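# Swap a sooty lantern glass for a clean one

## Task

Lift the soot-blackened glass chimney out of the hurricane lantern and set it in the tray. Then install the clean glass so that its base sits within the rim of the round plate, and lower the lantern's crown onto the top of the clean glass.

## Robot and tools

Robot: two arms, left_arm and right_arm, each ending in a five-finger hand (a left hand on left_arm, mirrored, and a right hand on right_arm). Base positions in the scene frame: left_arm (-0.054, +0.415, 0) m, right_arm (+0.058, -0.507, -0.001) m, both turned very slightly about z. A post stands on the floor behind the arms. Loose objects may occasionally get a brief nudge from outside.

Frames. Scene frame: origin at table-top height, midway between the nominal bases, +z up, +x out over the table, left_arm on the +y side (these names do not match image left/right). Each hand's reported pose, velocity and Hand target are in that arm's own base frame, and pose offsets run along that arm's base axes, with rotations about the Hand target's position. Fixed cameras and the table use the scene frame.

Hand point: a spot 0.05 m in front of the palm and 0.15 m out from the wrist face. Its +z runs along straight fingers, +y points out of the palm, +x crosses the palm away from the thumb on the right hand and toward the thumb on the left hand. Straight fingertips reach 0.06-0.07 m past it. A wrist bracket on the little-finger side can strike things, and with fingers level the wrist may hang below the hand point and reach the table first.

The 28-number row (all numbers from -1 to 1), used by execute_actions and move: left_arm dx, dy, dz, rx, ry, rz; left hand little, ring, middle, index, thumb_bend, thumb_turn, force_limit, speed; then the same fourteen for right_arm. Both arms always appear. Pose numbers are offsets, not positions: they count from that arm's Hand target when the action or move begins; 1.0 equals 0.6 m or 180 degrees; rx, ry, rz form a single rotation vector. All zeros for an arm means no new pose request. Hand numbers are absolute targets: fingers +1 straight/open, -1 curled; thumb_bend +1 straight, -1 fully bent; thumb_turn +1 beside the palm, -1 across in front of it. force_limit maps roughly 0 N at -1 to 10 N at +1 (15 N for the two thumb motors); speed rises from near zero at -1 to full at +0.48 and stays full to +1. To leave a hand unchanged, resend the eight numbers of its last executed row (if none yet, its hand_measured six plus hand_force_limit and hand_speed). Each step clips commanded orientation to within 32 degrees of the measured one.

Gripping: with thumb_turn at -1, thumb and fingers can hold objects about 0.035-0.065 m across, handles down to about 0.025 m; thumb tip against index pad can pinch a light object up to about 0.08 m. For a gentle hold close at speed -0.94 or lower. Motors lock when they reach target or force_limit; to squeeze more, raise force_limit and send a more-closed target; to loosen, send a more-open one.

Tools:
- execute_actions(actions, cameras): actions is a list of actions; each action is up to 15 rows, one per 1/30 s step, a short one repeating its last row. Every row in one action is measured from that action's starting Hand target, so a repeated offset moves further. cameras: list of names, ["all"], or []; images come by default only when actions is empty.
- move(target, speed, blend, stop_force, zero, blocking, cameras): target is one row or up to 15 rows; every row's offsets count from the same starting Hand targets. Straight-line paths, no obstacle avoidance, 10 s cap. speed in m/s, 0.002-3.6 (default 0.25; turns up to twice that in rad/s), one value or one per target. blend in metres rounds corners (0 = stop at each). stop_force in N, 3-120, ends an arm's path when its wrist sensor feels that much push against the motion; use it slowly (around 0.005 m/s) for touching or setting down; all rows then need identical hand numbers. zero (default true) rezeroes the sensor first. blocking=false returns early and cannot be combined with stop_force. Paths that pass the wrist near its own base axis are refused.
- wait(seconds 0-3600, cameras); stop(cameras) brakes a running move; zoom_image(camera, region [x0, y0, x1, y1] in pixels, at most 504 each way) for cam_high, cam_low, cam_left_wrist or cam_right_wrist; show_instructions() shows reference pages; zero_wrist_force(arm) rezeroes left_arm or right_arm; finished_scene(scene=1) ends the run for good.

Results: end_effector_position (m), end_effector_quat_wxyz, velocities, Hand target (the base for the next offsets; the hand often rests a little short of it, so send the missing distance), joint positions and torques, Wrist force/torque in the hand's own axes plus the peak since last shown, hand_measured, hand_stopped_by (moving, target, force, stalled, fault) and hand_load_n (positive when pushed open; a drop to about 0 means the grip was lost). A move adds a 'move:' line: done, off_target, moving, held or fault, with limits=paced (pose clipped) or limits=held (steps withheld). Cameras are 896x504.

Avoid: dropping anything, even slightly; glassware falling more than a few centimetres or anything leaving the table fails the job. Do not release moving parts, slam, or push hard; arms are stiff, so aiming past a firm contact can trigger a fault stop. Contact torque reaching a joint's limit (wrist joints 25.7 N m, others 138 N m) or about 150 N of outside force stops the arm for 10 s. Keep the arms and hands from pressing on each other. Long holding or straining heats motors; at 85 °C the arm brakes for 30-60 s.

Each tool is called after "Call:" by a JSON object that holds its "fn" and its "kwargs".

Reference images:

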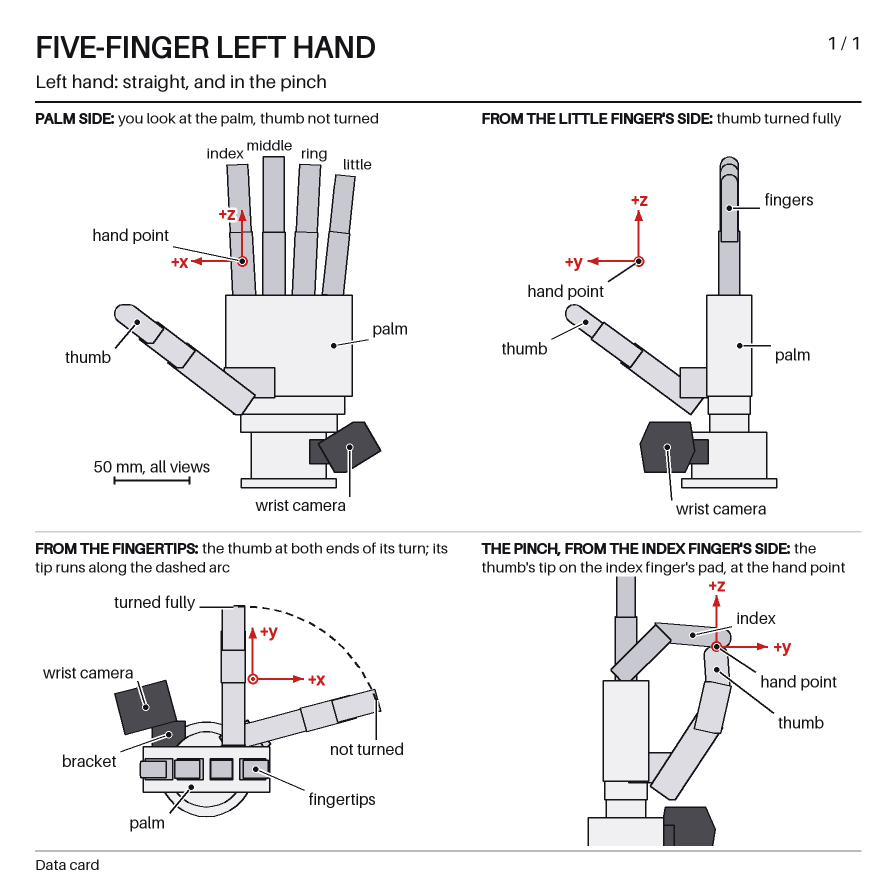

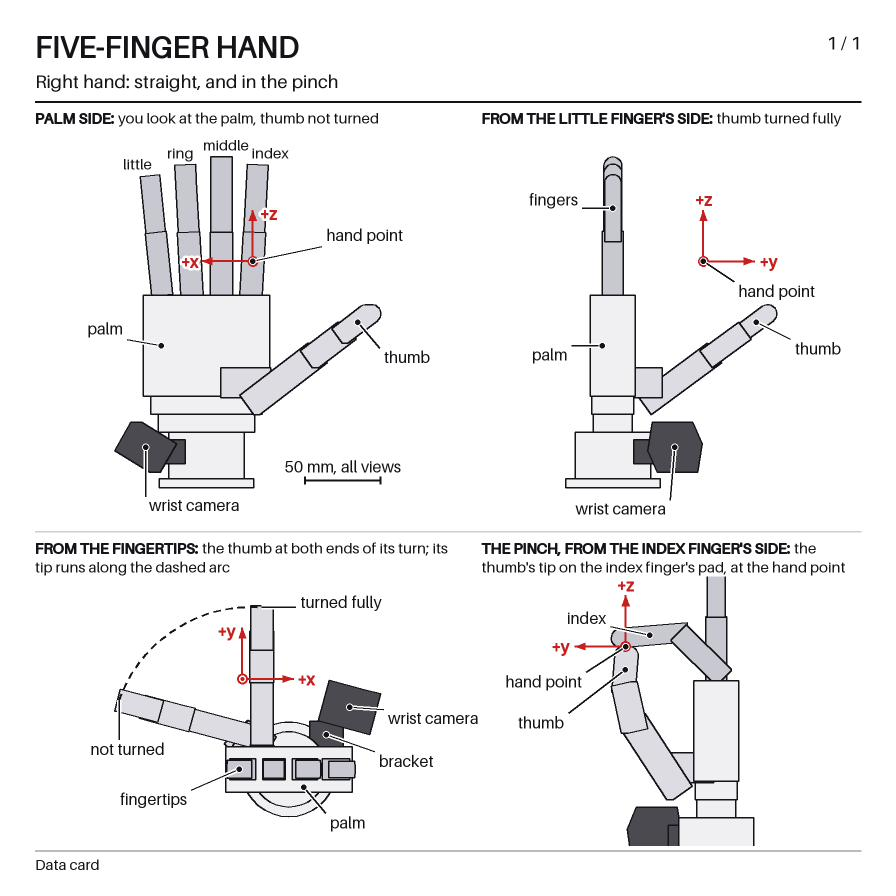

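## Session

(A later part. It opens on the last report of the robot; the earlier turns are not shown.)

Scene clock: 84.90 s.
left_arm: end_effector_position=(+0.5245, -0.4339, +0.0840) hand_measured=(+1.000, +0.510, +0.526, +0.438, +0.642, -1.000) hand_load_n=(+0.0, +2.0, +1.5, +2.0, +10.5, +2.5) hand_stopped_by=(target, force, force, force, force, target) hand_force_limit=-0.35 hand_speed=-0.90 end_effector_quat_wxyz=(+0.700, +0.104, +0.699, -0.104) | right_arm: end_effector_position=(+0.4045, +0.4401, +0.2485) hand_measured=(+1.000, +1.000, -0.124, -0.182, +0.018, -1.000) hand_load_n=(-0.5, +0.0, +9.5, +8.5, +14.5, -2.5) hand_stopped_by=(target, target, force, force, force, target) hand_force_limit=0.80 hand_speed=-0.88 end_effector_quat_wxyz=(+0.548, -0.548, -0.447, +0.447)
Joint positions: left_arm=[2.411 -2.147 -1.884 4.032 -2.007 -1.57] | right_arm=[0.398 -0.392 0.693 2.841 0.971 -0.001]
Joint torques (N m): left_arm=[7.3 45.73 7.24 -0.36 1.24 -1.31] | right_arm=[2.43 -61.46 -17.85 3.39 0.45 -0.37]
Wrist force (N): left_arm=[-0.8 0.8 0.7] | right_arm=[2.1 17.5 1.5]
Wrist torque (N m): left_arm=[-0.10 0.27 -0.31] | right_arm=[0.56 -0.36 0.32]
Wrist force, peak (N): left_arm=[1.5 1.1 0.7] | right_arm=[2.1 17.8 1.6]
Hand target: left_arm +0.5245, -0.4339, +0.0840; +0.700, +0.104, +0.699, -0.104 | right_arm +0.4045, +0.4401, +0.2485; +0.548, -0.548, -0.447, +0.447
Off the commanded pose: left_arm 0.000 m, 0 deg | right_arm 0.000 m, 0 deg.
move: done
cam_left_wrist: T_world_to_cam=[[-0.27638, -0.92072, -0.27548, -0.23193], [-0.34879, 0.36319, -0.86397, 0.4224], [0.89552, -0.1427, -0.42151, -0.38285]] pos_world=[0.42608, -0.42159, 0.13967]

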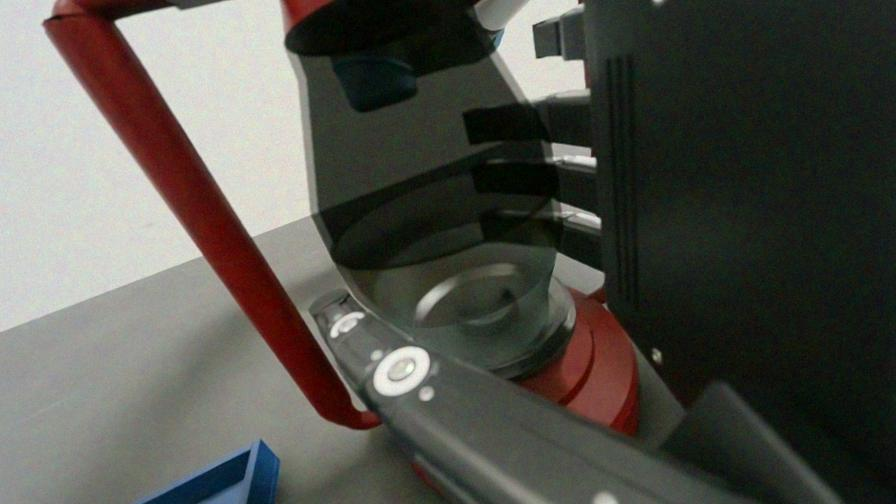

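Call:
{"fn": "move", "kwargs": {"target": [-0.0239,0.0073,0,0,0,0,1,-0.1,-0.1,-0.1,0.0,-1,-0.35,-0.9,0,0,0,0,0,0,1,1,-0.5,-0.5,0.0,-1,0.8,-0.88], "speed": 0.012, "stop_force": 3, "cameras": ["cam_left_wrist"]}}

Call:
{"fn": "zoom_image", "kwargs": {"camera": "cam_left_wrist", "region": [300, 180, 660, 450]}}

Scene clock: 87.37 s.
left_arm: end_effector_position=(+0.5102, -0.4295, +0.0840) hand_measured=(+1.000, +0.510, +0.526, +0.438, +0.642, -1.000) hand_load_n=(+0.0, +2.0, +1.5, +2.0, +10.5, +2.5) hand_stopped_by=(target, force, force, force, force, target) hand_force_limit=-0.35 hand_speed=-0.90 end_effector_quat_wxyz=(+0.700, +0.104, +0.699, -0.104) | right_arm: end_effector_position=(+0.4045, +0.4401, +0.2485) hand_measured=(+1.000, +1.000, -0.124, -0.182, +0.018, -1.000) hand_load_n=(-0.5, +0.0, +10.0, +9.0, +14.0, -2.5) hand_stopped_by=(target, target, force, force, force, target) hand_force_limit=0.80 hand_speed=-0.88 end_effector_quat_wxyz=(+0.548, -0.548, -0.447, +0.447)
Joint positions: left_arm=[2.397 -2.129 -1.919 4.049 -2.02 -1.57] | right_arm=[0.398 -0.392 0.693 2.841 0.971 -0.001]
Joint torques (N m): left_arm=[5.8 31.96 26.21 -0.32 1.39 0.22] | right_arm=[2.67 -61.65 -17.61 3.5 0.59 -0.44]
Wrist force (N): left_arm=[-0.7 0.7 1.0] | right_arm=[2.0 17.4 1.6]
Wrist torque (N m): left_arm=[-0.13 0.25 -0.31] | right_arm=[0.53 -0.35 0.31]
Wrist force, peak (N): left_arm=[-0.8 0.6 1.1] | right_arm=[2.2 17.7 1.8]
Hand target: left_arm +0.5102, -0.4295, +0.0840; +0.700, +0.104, +0.699, -0.104 | right_arm +0.4045, +0.4401, +0.2485; +0.548, -0.548, -0.447, +0.447
Off the commanded pose: left_arm 0.000 m, 0 deg | right_arm 0.000 m, 0 deg.
move: done
cam_left_wrist: T_world_to_cam=[[-0.27636, -0.92071, -0.27551, -0.23192], [-0.34875, 0.36321, -0.86398, 0.4159], [0.89554, -0.14269, -0.42147, -0.3693]] pos_world=[0.41168, -0.41729, 0.13977]

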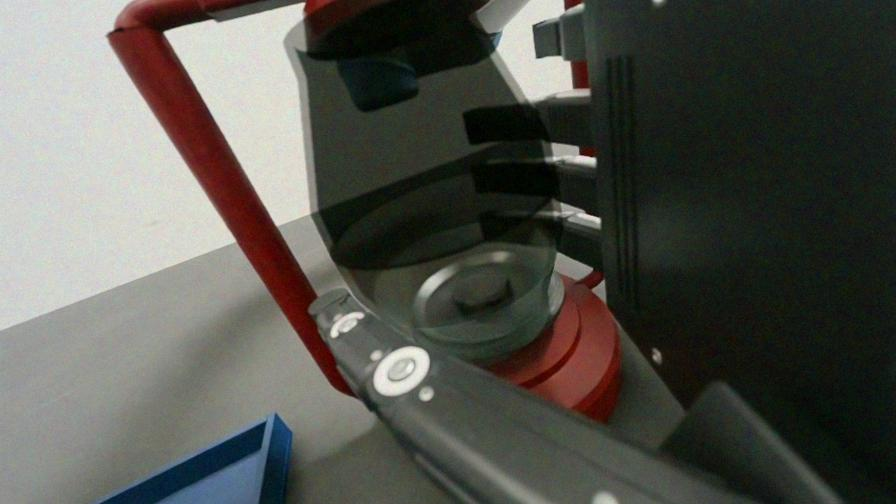

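Scaled by 1.400 from the camera's image (finer frame: 1280x720).

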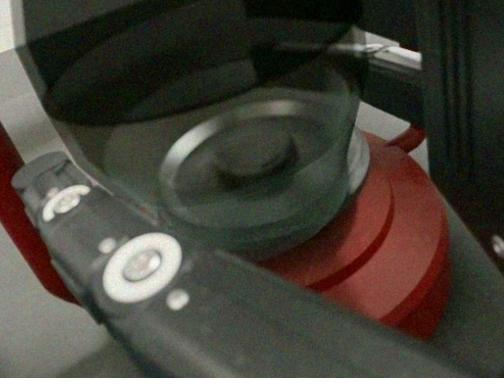

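Call:
{"fn": "move", "kwargs": {"target": [-0.2073,0.063,0,0,0,0,1,-0.1,-0.1,-0.1,0.0,-1,-0.35,-0.9,0,0,0,0,0,0,1,1,-0.5,-0.5,0.0,-1,0.8,-0.88], "speed": 0.06, "stop_force": 5, "cameras": ["all"]}}

Scene clock: 90.53 s.
left_arm: end_effector_position=(+0.3858, -0.3917, +0.0840) hand_measured=(+1.000, +0.510, +0.526, +0.438, +0.642, -1.000) hand_load_n=(+0.0, +2.0, +1.0, +2.0, +10.5, +2.5) hand_stopped_by=(target, force, force, force, force, target) hand_force_limit=-0.35 hand_speed=-0.90 end_effector_quat_wxyz=(+0.700, +0.104, +0.699, -0.104) | right_arm: end_effector_position=(+0.4045, +0.4401, +0.2485) hand_measured=(+1.000, +1.000, -0.124, -0.182, +0.018, -1.000) hand_load_n=(+0.0, +0.0, +9.5, +8.5, +14.0, -2.5) hand_stopped_by=(target, target, force, force, force, target) hand_force_limit=0.80 hand_speed=-0.88 end_effector_quat_wxyz=(+0.548, -0.548, -0.447, +0.447)
Joint positions: left_arm=[2.242 -1.991 -2.181 4.173 -2.176 -1.57] | right_arm=[0.398 -0.392 0.693 2.841 0.971 -0.001]
Joint torques (N m): left_arm=[7.62 23.82 23.51 -0.46 -0.01 1.26] | right_arm=[3.05 -61.96 -17.82 3.65 0.98 -0.66]
Wrist force (N): left_arm=[-1.2 1.1 0.9] | right_arm=[2.2 17.3 1.5]
Wrist torque (N m): left_arm=[-0.07 0.32 -0.40] | right_arm=[0.53 -0.38 0.33]
Wrist force, peak (N): left_arm=[-0.7 0.6 2.0] | right_arm=[2.3 17.7 1.7]
Hand target: left_arm +0.3858, -0.3917, +0.0840; +0.700, +0.104, +0.699, -0.104 | right_arm +0.4045, +0.4401, +0.2485; +0.548, -0.548, -0.447, +0.447
Off the commanded pose: left_arm 0.000 m, 0 deg | right_arm 0.000 m, 0 deg.
move: done
cam_left_wrist: T_world_to_cam=[[-0.27636, -0.92071, -0.27551, -0.2315], [-0.34875, 0.36321, -0.86398, 0.35878], [0.89554, -0.14269, -0.42147, -0.2525]] pos_world=[0.28728, -0.37949, 0.13977]
cam_right_wrist: T_world_to_cam=[[0.06092, 0.32837, -0.94258, 0.0624], [0.18748, -0.93129, -0.31232, 0.43804], [-0.98038, -0.15769, -0.11829, 0.6102]] pos_world=[0.5123, 0.48368, 0.2678]

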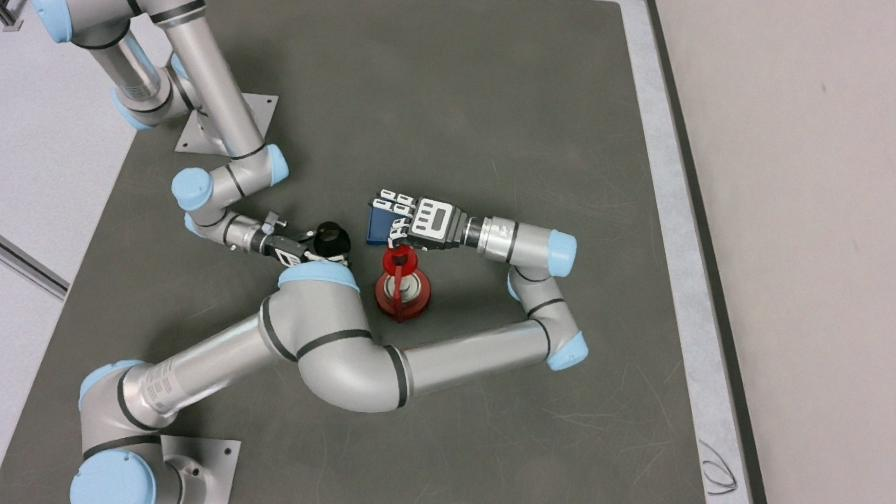

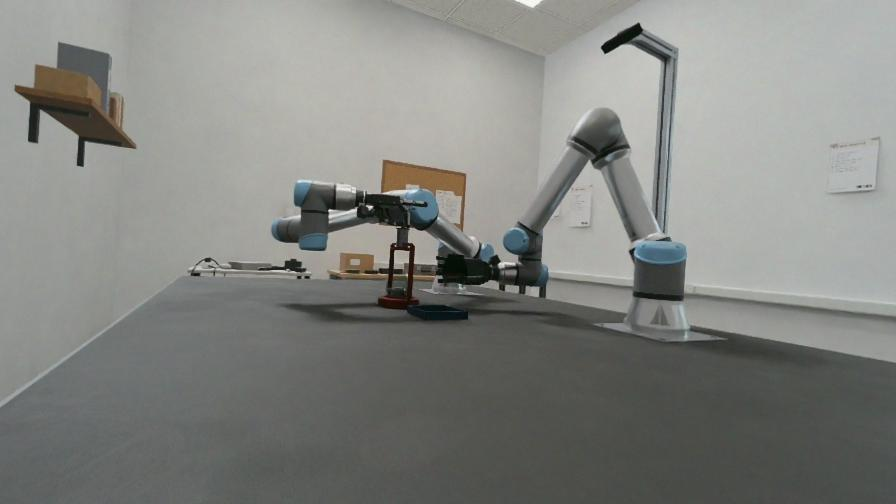

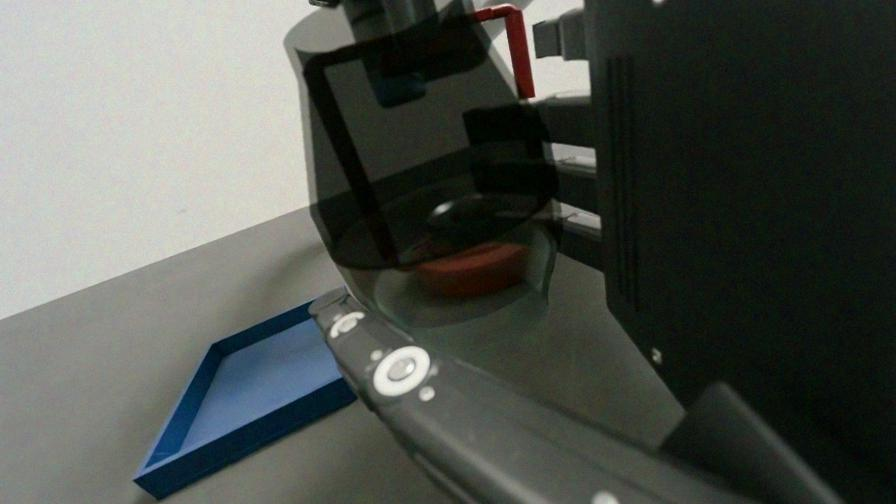

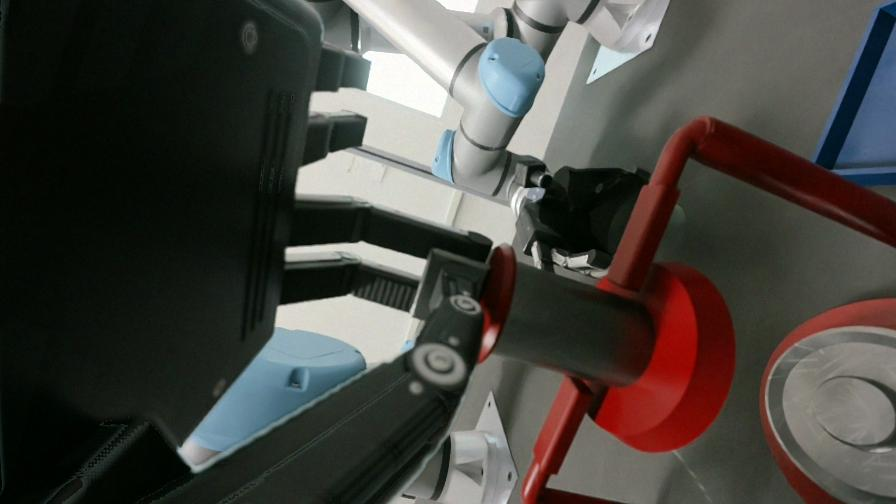

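Call:
{"fn": "move", "kwargs": {"target": [[0.1882,0.2547,0.0,0,0,0.1111,1,-0.1,-0.1,-0.1,0.0,-1,-0.35,-0.9,0,0,0,0,0,0,1,1,-0.5,-0.5,0.0,-1,0.8,-0.88],[0.1882,0.2547,-0.05,0,0,0.1111,1,-0.1,-0.1,-0.1,0.0,-1,-0.35,-0.9,0,0,0,0,0,0,1,1,-0.5,-0.5,0.0,-1,0.8,-0.88]], "speed": [0.12,0.06], "blend": [0.005,0], "cameras": ["all"]}}

Call:
{"fn": "zoom_image", "kwargs": {"camera": "cam_low", "region": [380, 230, 500, 340]}}

Scene clock: 95.50 s.
left_arm: end_effector_position=(+0.4987, -0.2389, +0.0540) hand_measured=(+1.000, +0.510, +0.526, +0.438, +0.642, -1.000) hand_load_n=(+0.0, +2.0, +1.5, +2.0, +10.5, +2.5) hand_stopped_by=(target, force, force, force, force, target) hand_force_limit=-0.35 hand_speed=-0.90 end_effector_quat_wxyz=(+0.707, -0.019, +0.707, +0.019) | right_arm: end_effector_position=(+0.4045, +0.4401, +0.2485) hand_measured=(+1.000, +1.000, -0.124, -0.182, +0.018, -1.000) hand_load_n=(+0.0, +0.0, +9.5, +8.5, +14.0, -2.5) hand_stopped_by=(target, target, force, force, force, target) hand_force_limit=0.80 hand_speed=-0.88 end_effector_quat_wxyz=(+0.548, -0.548, -0.447, +0.447)
Joint positions: left_arm=[2.588 -2.071 -2.179 4.252 -2.179 -1.57] | right_arm=[0.398 -0.392 0.693 2.841 0.971 -0.001]
Joint torques (N m): left_arm=[5.86 38.99 13.45 -0.42 1.57 1.26] | right_arm=[3.77 -62.25 -17.77 3.85 1.23 -0.78]
Wrist force (N): left_arm=[-1.0 0.7 0.8] | right_arm=[2.4 17.5 1.5]
Wrist torque (N m): left_arm=[-0.14 0.27 -0.40] | right_arm=[0.55 -0.40 0.34]
Wrist force, peak (N): left_arm=[-1.8 1.2 1.8] | right_arm=[2.1 17.8 1.8]
Hand target: left_arm +0.4987, -0.2389, +0.0540; +0.707, -0.019, +0.707, +0.019 | right_arm +0.4045, +0.4401, +0.2485; +0.548, -0.548, -0.447, +0.447
Off the commanded pose: left_arm 0.000 m, 0 deg | right_arm 0.000 m, 0 deg.
move: done
cam_left_wrist: T_world_to_cam=[[0.05515, -0.9597, -0.27558, -0.24245], [-0.45207, 0.22209, -0.86389, 0.3344], [0.89028, 0.17223, -0.4216, -0.26661]] pos_world=[0.4019, -0.26103, 0.10967]
cam_right_wrist: T_world_to_cam=[[0.06092, 0.32837, -0.94258, 0.0624], [0.18748, -0.93129, -0.31232, 0.43804], [-0.98038, -0.15769, -0.11829, 0.6102]] pos_world=[0.5123, 0.48368, 0.2678]

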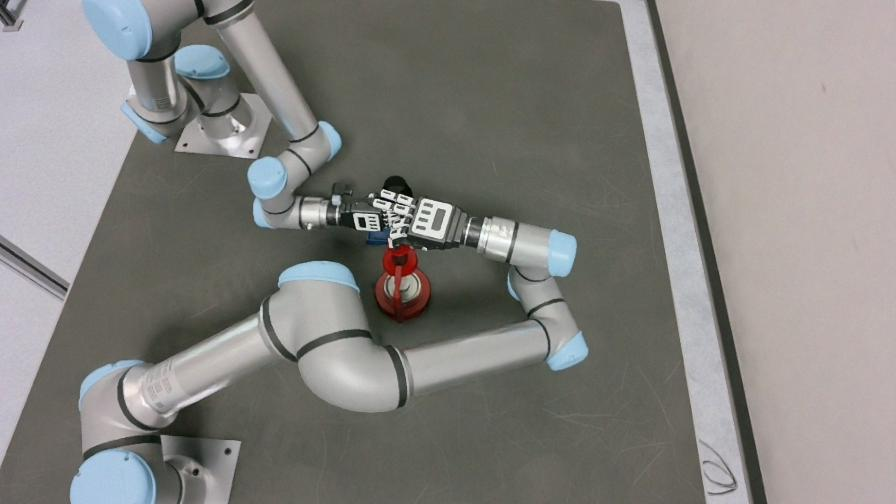

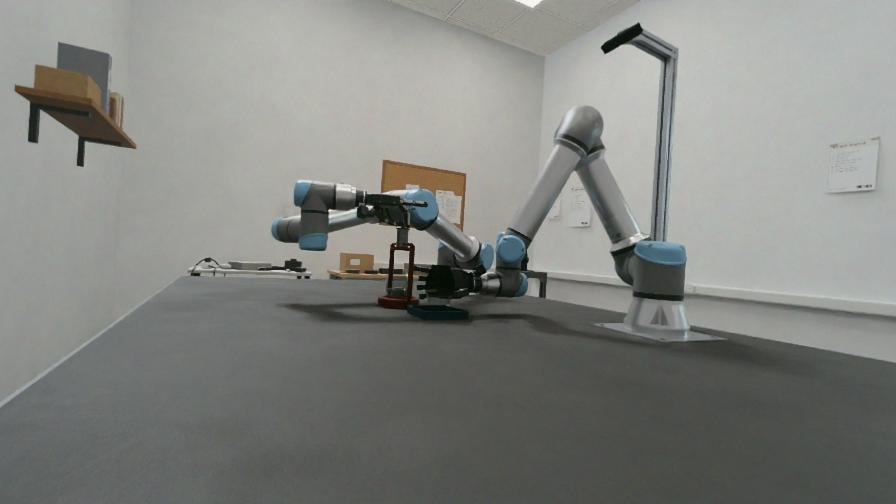

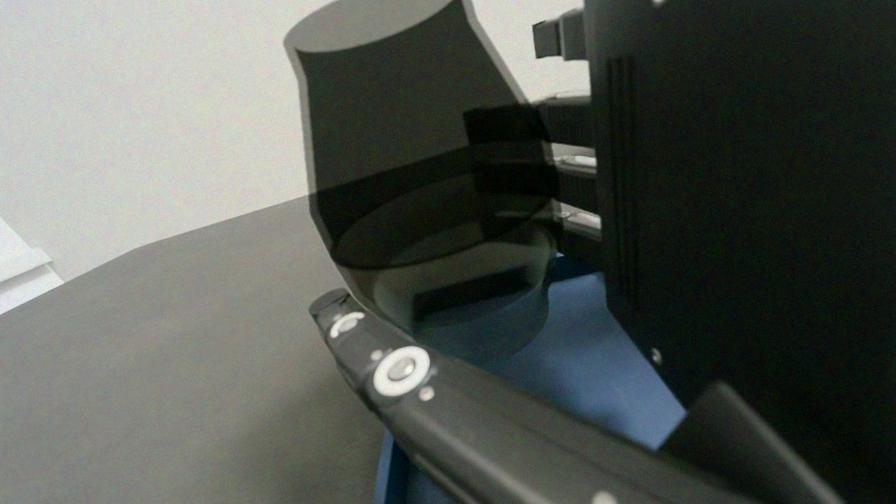

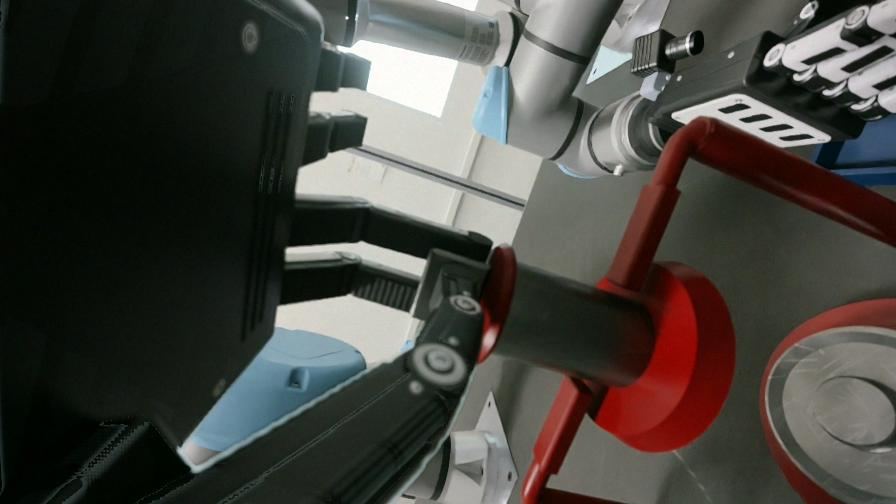

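Scaled by 4.200 from the camera's image (finer frame: 1280x720).

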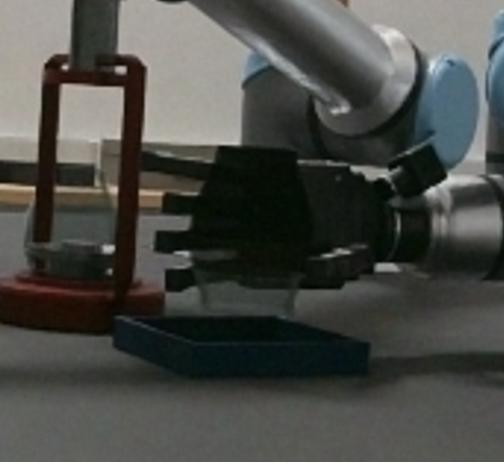

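Call:
{"fn": "move", "kwargs": {"target": [0,0,-0.04,0,0,0,1,-0.1,-0.1,-0.1,0.0,-1,-0.35,-0.9,0,0,0,0,0,0,1,1,-0.5,-0.5,0.0,-1,0.8,-0.88], "speed": 0.01, "stop_force": 3, "cameras": ["cam_left_wrist","cam_low"]}}

Call:
{"fn": "zoom_image", "kwargs": {"camera": "cam_low", "region": [380, 230, 500, 340]}}

Call:
{"fn": "zoom_image", "kwargs": {"camera": "cam_left_wrist", "region": [300, 180, 660, 504]}}

Scene clock: 98.77 s.
left_arm: end_effector_position=(+0.4987, -0.2389, +0.0319) hand_measured=(+1.000, +0.510, +0.526, +0.438, +0.642, -1.000) hand_load_n=(+0.0, +2.0, +1.5, +2.0, +10.5, +2.5) hand_stopped_by=(target, force, force, force, force, target) hand_force_limit=-0.35 hand_speed=-0.90 end_effector_quat_wxyz=(+0.707, -0.019, +0.707, +0.019) | right_arm: end_effector_position=(+0.4045, +0.4401, +0.2485) hand_measured=(+1.000, +1.000, -0.124, -0.182, +0.018, -1.000) hand_load_n=(+0.0, +0.0, +9.5, +8.5, +14.5, -2.5) hand_stopped_by=(target, target, force, force, force, target) hand_force_limit=0.80 hand_speed=-0.88 end_effector_quat_wxyz=(+0.548, -0.548, -0.447, +0.447)
Joint positions: left_arm=[2.588 -2.129 -2.181 4.311 -2.179 -1.57] | right_arm=[0.398 -0.392 0.693 2.841 0.971 -0.001]
Joint torques (N m): left_arm=[6.44 39.94 1.12 1.71 1.24 -0.78] | right_arm=[4.32 -62.41 -18.13 4.07 1.18 -0.97]
Wrist force (N): left_arm=[-2.6 0.2 0.9] | right_arm=[2.4 17.4 1.5]
Wrist torque (N m): left_arm=[-0.20 0.23 -0.48] | right_arm=[0.54 -0.41 0.34]
Wrist force, peak (N): left_arm=[-13.3 1.2 -0.6] | right_arm=[2.2 17.9 1.5]
Hand target: left_arm +0.4987, -0.2389, +0.0319; +0.707, -0.019, +0.707, +0.019 (not the last commanded pose) | right_arm +0.4045, +0.4401, +0.2485; +0.548, -0.548, -0.447, +0.447
Off the commanded pose: left_arm 0.002 m, 0 deg | right_arm 0.000 m, 0 deg.
move: contact (left_arm)
cam_left_wrist: T_world_to_cam=[[0.05516, -0.9597, -0.27557, -0.24855], [-0.45207, 0.22208, -0.8639, 0.31535], [0.89028, 0.17223, -0.4216, -0.27602]] pos_world=[0.402, -0.26103, 0.08757]
Images, in order (width x height): cam_low 896x504, cam_left_wrist 896x504.

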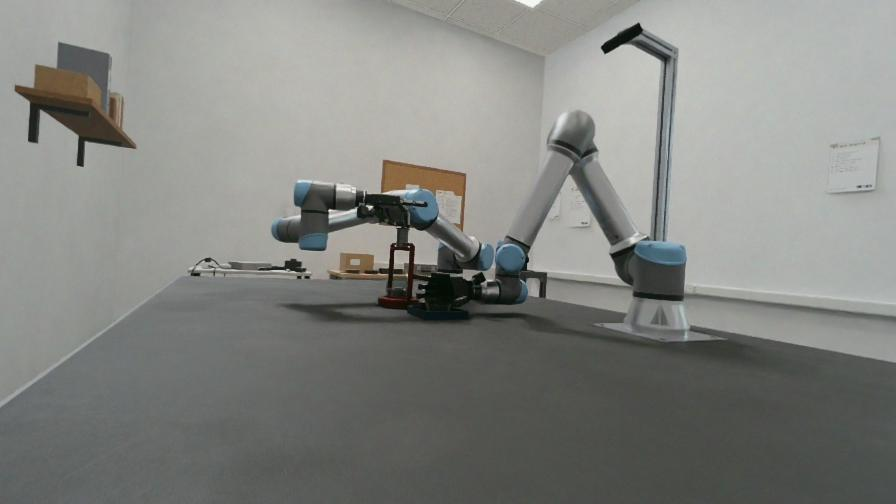

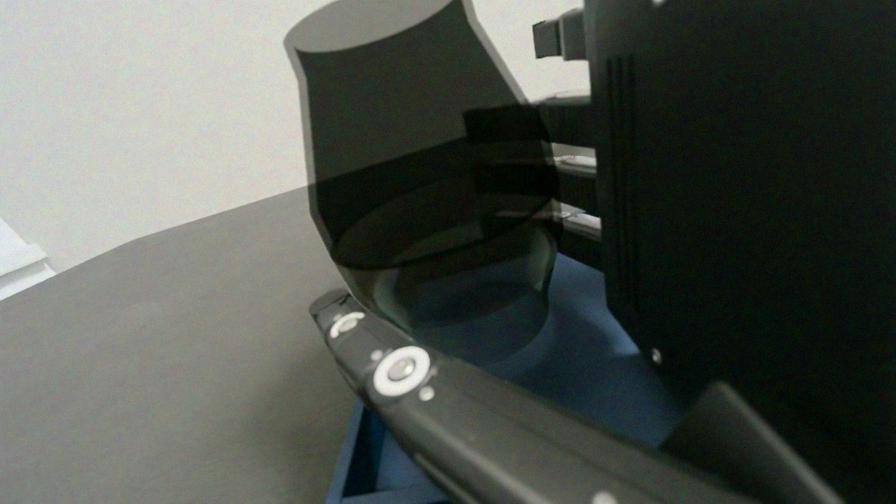

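Scaled by 4.200 from the camera's image (finer frame: 1280x720).

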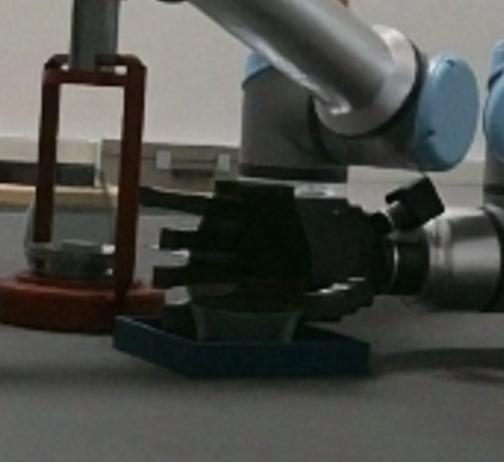

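Scaled by 1.400 from the camera's image (finer frame: 1280x720).

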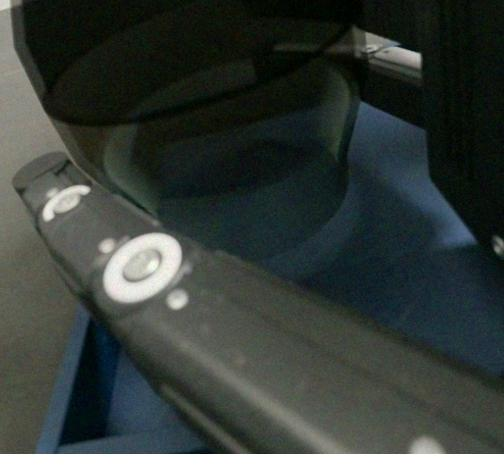

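Call:
{"fn": "move", "kwargs": {"target": [0,0,0,0,0,0,1,0.65,0.65,0.62,0.75,-1,-0.35,-0.9,0,0,0,0,0,0,1,1,-0.5,-0.5,0.0,-1,0.8,-0.88], "speed": 0.02, "cameras": ["cam_left_wrist","cam_low"]}}

Call:
{"fn": "zoom_image", "kwargs": {"camera": "cam_low", "region": [380, 230, 500, 340]}}

Scene clock: 100.30 s.
left_arm: end_effector_position=(+0.4987, -0.2389, +0.0319) hand_measured=(+1.000, +0.650, +0.650, +0.620, +0.750, -1.000) hand_load_n=(+0.0, +0.0, +0.0, +0.0, +0.0, +0.0) hand_stopped_by=(target, target, target, target, target, target) hand_force_limit=-0.35 hand_speed=-0.90 end_effector_quat_wxyz=(+0.707, -0.019, +0.707, +0.019) | right_arm: end_effector_position=(+0.4045, +0.4401, +0.2485) hand_measured=(+1.000, +1.000, -0.124, -0.182, +0.018, -1.000) hand_load_n=(+0.0, +0.0, +9.5, +8.5, +14.0, -2.5) hand_stopped_by=(target, target, force, force, force, target) hand_force_limit=0.80 hand_speed=-0.88 end_effector_quat_wxyz=(+0.548, -0.548, -0.447, +0.447)
Joint positions: left_arm=[2.588 -2.129 -2.181 4.311 -2.179 -1.57] | right_arm=[0.398 -0.392 0.693 2.841 0.971 -0.001]
Joint torques (N m): left_arm=[6.18 38.54 3.04 2.6 1.16 -0.88] | right_arm=[4.49 -62.32 -18.03 3.98 1.23 -1.04]
Wrist force (N): left_arm=[-2.5 0.5 0.4] | right_arm=[2.2 17.4 1.6]
Wrist torque (N m): left_arm=[-0.14 0.22 -0.40] | right_arm=[0.54 -0.38 0.33]
Wrist force, peak (N): left_arm=[-2.7 0.3 0.9] | right_arm=[1.9 17.6 1.6]
Hand target: left_arm +0.4987, -0.2389, +0.0319; +0.707, -0.019, +0.707, +0.019 | right_arm +0.4045, +0.4401, +0.2485; +0.548, -0.548, -0.447, +0.447
Off the commanded pose: left_arm 0.000 m, 0 deg | right_arm 0.000 m, 0 deg.
move: done
cam_left_wrist: T_world_to_cam=[[0.05522, -0.95971, -0.2755, -0.24856], [-0.45194, 0.22201, -0.86398, 0.31538], [0.89034, 0.17222, -0.42148, -0.27601]] pos_world=[0.402, -0.26103, 0.08767]
Images, in order (width x height): cam_low 896x504, cam_left_wrist 896x504.

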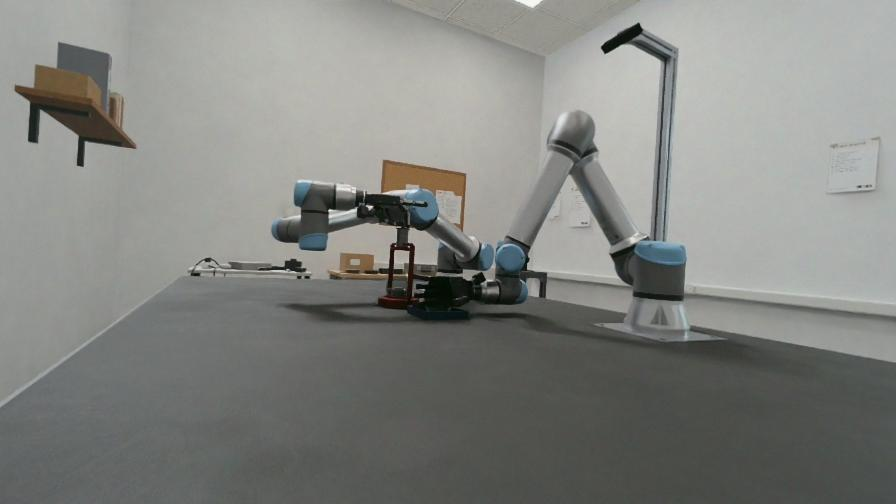

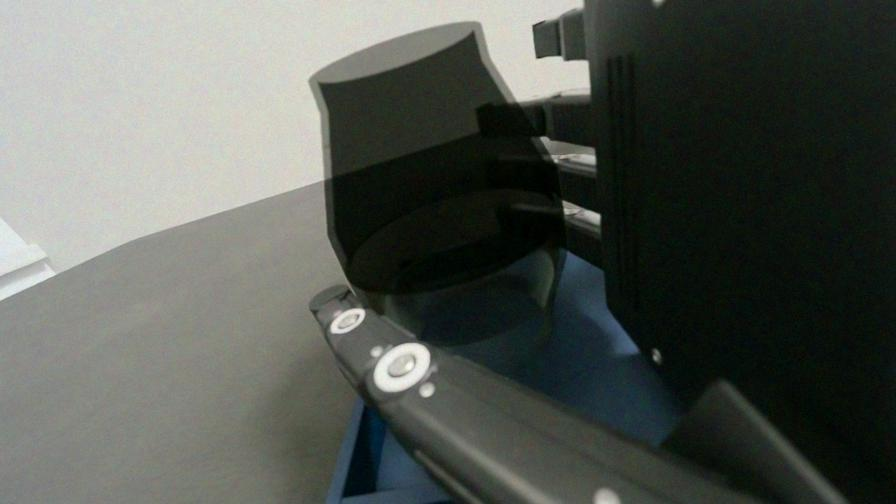

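Scaled by 4.200 from the camera's image (finer frame: 1280x720).

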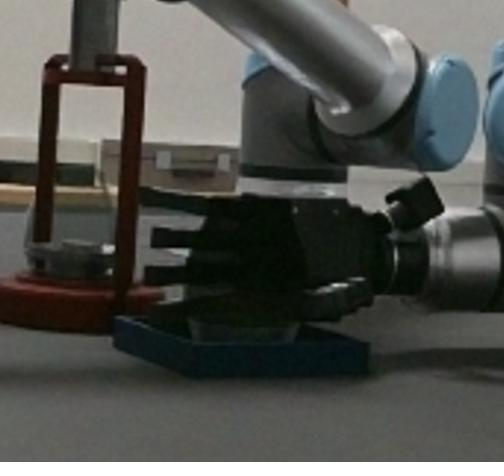

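Call:
{"fn": "move", "kwargs": {"target": [0,0,0.012,0,0,0,1,0.65,0.65,0.62,0.75,-1,-0.35,-0.9,0,0,0,0,0,0,1,1,-0.5,-0.5,0.0,-1,0.8,-0.88], "speed": 0.02, "stop_force": 3}}

Call:
{"fn": "move", "kwargs": {"target": [0,0,0,0,0,0,1,1,1,1,1,-1,-0.35,-0.5,0,0,0,0,0,0,1,1,-0.5,-0.5,0.0,-1,0.8,-0.88], "speed": 0.02, "cameras": ["cam_left_wrist","cam_low"]}}

Call:
{"fn": "zoom_image", "kwargs": {"camera": "cam_low", "region": [380, 230, 500, 340]}}

Scene clock: 101.93 s.
left_arm: end_effector_position=(+0.4987, -0.2389, +0.0391) hand_measured=(+1.000, +0.650, +0.650, +0.620, +0.750, -1.000) hand_load_n=(+0.0, +0.0, +0.0, +0.0, +0.0, +0.0) hand_stopped_by=(target, target, target, target, target, target) hand_force_limit=-0.35 hand_speed=-0.90 end_effector_quat_wxyz=(+0.707, -0.019, +0.707, +0.019) | right_arm: end_effector_position=(+0.4045, +0.4401, +0.2485) hand_measured=(+1.000, +1.000, -0.124, -0.182, +0.018, -1.000) hand_load_n=(+0.0, +0.0, +9.5, +8.5, +14.0, -2.5) hand_stopped_by=(target, target, force, force, force, target) hand_force_limit=0.80 hand_speed=-0.88 end_effector_quat_wxyz=(+0.548, -0.548, -0.447, +0.447)
Joint positions: left_arm=[2.588 -2.11 -2.181 4.292 -2.179 -1.57] | right_arm=[0.398 -0.392 0.693 2.841 0.971 -0.001]
Joint torques (N m): left_arm=[5.95 26.14 17.42 3.02 1.19 0.05] | right_arm=[4.23 -62.85 -17.8 4.24 1.29 -1.18]
Wrist force (N): left_arm=[-1.4 0.8 0.6] | right_arm=[2.0 17.5 1.6]
Wrist torque (N m): left_arm=[-0.10 0.14 -0.34] | right_arm=[0.55 -0.35 0.32]
Wrist force, peak (N): left_arm=[-2.5 0.5 0.6] | right_arm=[2.3 17.8 1.5]
Hand target: left_arm +0.4987, -0.2389, +0.0391; +0.707, -0.019, +0.707, +0.019 | right_arm +0.4045, +0.4401, +0.2485; +0.548, -0.548, -0.447, +0.447
Off the commanded pose: left_arm 0.000 m, 0 deg | right_arm 0.000 m, 0 deg.
move: done

Scene clock: 102.57 s.
left_arm: end_effector_position=(+0.4987, -0.2389, +0.0391) hand_measured=(+1.000, +1.000, +1.000, +1.000, +1.000, -1.000) hand_load_n=(+0.0, +0.0, -0.5, +0.0, +0.0, +0.0) hand_stopped_by=(target, target, target, target, target, target) hand_force_limit=-0.35 hand_speed=-0.50 end_effector_quat_wxyz=(+0.707, -0.019, +0.707, +0.019) | right_arm: end_effector_position=(+0.4045, +0.4401, +0.2485) hand_measured=(+1.000, +1.000, -0.124, -0.182, +0.018, -1.000) hand_load_n=(+0.0, +0.0, +9.5, +8.5, +14.0, -2.5) hand_stopped_by=(target, target, force, force, force, target) hand_force_limit=0.80 hand_speed=-0.88 end_effector_quat_wxyz=(+0.548, -0.548, -0.447, +0.447)
Joint positions: left_arm=[2.588 -2.11 -2.181 4.292 -2.179 -1.57] | right_arm=[0.398 -0.392 0.693 2.841 0.971 -0.001]
Joint torques (N m): left_arm=[6.07 26.12 17.8 2.87 1.16 0.11] | right_arm=[4.78 -62.18 -17.93 4.13 1.23 -1.13]
Wrist force (N): left_arm=[-1.2 0.4 0.6] | right_arm=[2.1 17.6 1.4]
Wrist torque (N m): left_arm=[-0.15 0.11 -0.32] | right_arm=[0.57 -0.35 0.32]
Wrist force, peak (N): left_arm=[-1.5 0.6 0.6] | right_arm=[2.3 17.7 1.7]
Hand target: left_arm +0.4987, -0.2389, +0.0391; +0.707, -0.019, +0.707, +0.019 | right_arm +0.4045, +0.4401, +0.2485; +0.548, -0.548, -0.447, +0.447
Off the commanded pose: left_arm 0.000 m, 0 deg | right_arm 0.000 m, 0 deg.
move: done
cam_left_wrist: T_world_to_cam=[[0.05522, -0.95971, -0.2755, -0.2466], [-0.45194, 0.22201, -0.86398, 0.32152], [0.89034, 0.17222, -0.42148, -0.27302]] pos_world=[0.402, -0.26103, 0.09477]
Images, in order (width x height): cam_low 896x504, cam_left_wrist 896x504.

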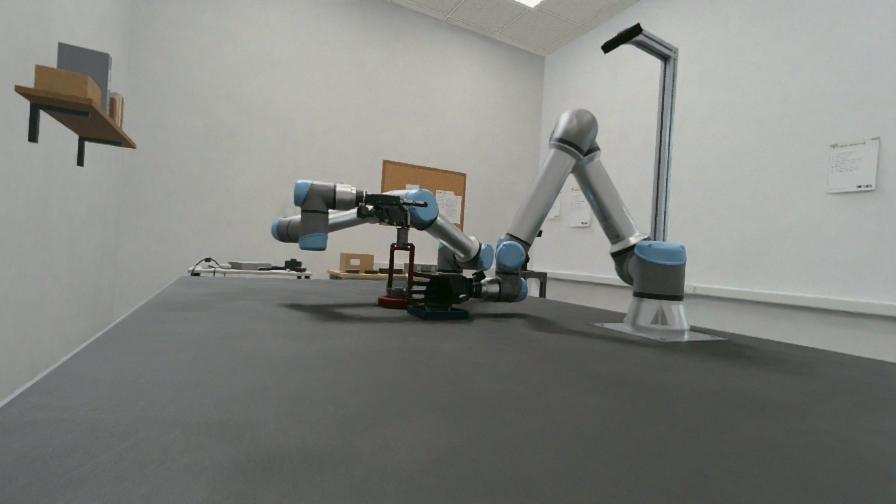

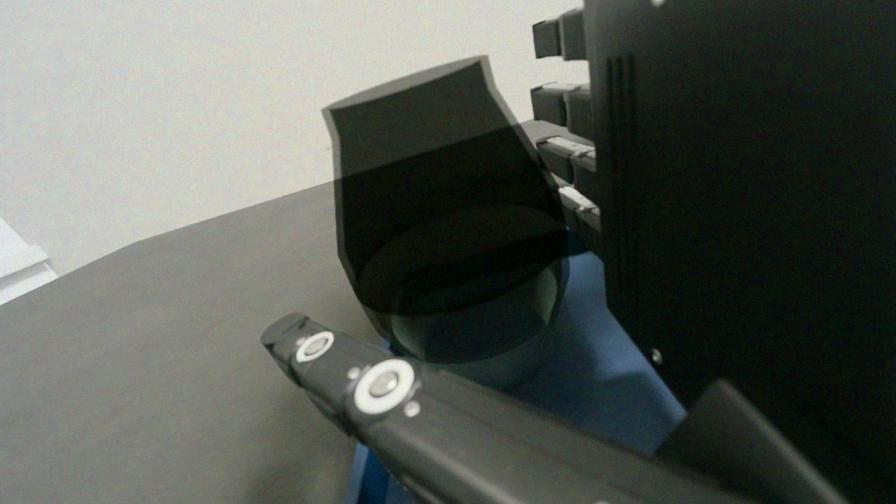

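Scaled by 4.200 from the camera's image (finer frame: 1280x720).

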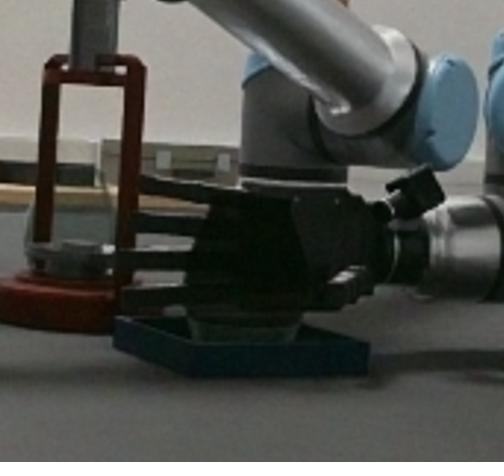

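Call:
{"fn": "move", "kwargs": {"target": [-0.2663,-0.0144,0,0,0,0,1,1,1,1,1,-1,-0.35,-0.5,0,0,0,0,0,0,1,1,-0.5,-0.5,0.0,-1,0.8,-0.88], "speed": 0.08, "stop_force": 4, "cameras": ["all"]}}

Call:
{"fn": "zoom_image", "kwargs": {"camera": "cam_low", "region": [360, 230, 480, 340]}}

Scene clock: 105.87 s.
left_arm: end_effector_position=(+0.3390, -0.2475, +0.0391) hand_measured=(+1.000, +1.000, +1.000, +1.000, +1.000, -1.000) hand_load_n=(+0.5, +0.0, +0.0, +0.0, +0.0, +0.5) hand_stopped_by=(target, target, target, target, target, target) hand_force_limit=-0.35 hand_speed=-0.50 end_effector_quat_wxyz=(+0.707, -0.019, +0.707, +0.019) | right_arm: end_effector_position=(+0.4045, +0.4401, +0.2485) hand_measured=(+1.000, +1.000, -0.124, -0.182, +0.018, -1.000) hand_load_n=(+0.0, +0.0, +9.5, +8.5, +14.5, -3.0) hand_stopped_by=(target, target, force, force, force, target) hand_force_limit=0.80 hand_speed=-0.88 end_effector_quat_wxyz=(+0.548, -0.548, -0.447, +0.447)
Joint positions: left_arm=[2.261 -2.03 -2.377 4.409 -2.506 -1.569] | right_arm=[0.398 -0.392 0.693 2.841 0.971 -0.001]
Joint torques (N m): left_arm=[-4.64 20.31 17.93 -1.06 -1.21 0.57] | right_arm=[4.75 -62.67 -17.97 4.39 1.23 -1.28]
Wrist force (N): left_arm=[-1.0 1.0 0.8] | right_arm=[2.2 17.3 1.6]
Wrist torque (N m): left_arm=[-0.08 0.08 -0.31] | right_arm=[0.53 -0.38 0.32]
Wrist force, peak (N): left_arm=[-1.6 0.5 1.2] | right_arm=[2.3 17.9 1.6]
Hand target: left_arm +0.3389, -0.2475, +0.0391; +0.707, -0.019, +0.707, +0.019 | right_arm +0.4045, +0.4401, +0.2485; +0.548, -0.548, -0.447, +0.447
Off the commanded pose: left_arm 0.000 m, 0 deg | right_arm 0.000 m, 0 deg.
move: done
cam_left_wrist: T_world_to_cam=[[0.05522, -0.95971, -0.2755, -0.2461], [-0.45194, 0.22201, -0.86398, 0.25131], [0.89034, 0.17222, -0.42148, -0.1292]] pos_world=[0.2422, -0.26973, 0.09487]
cam_right_wrist: T_world_to_cam=[[0.06092, 0.32837, -0.94258, 0.0624], [0.18748, -0.93129, -0.31232, 0.43804], [-0.98038, -0.15769, -0.11829, 0.6102]] pos_world=[0.5123, 0.48368, 0.2678]

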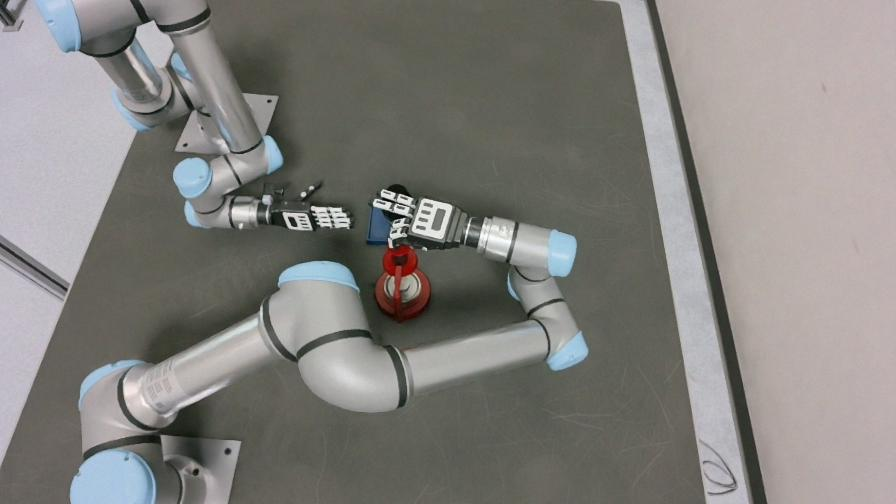

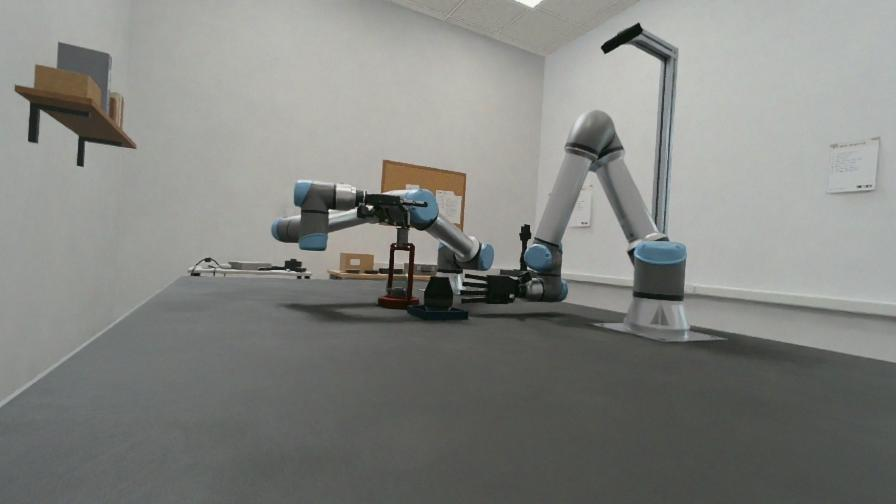

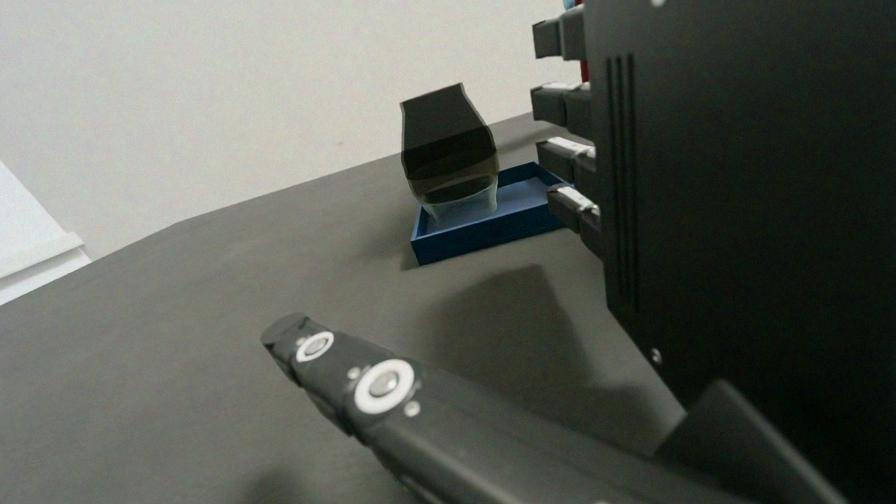

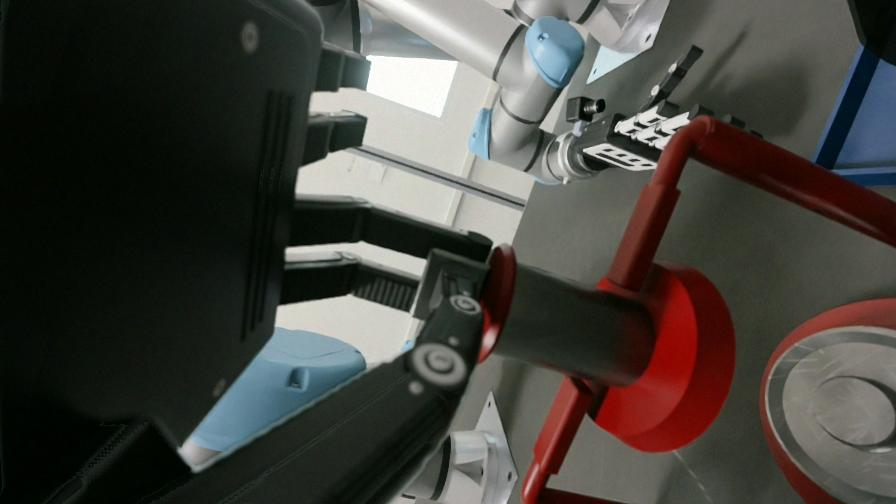

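Scaled by 4.200 from the camera's image (finer frame: 1280x720).

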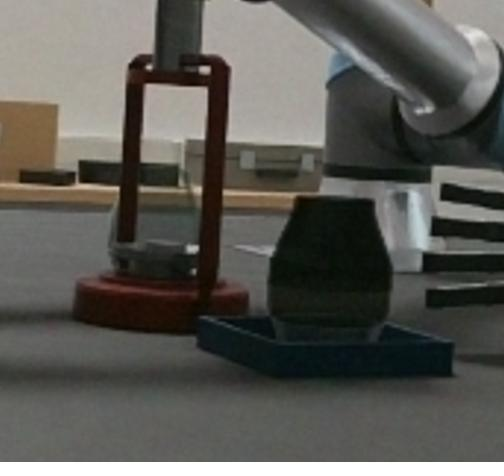

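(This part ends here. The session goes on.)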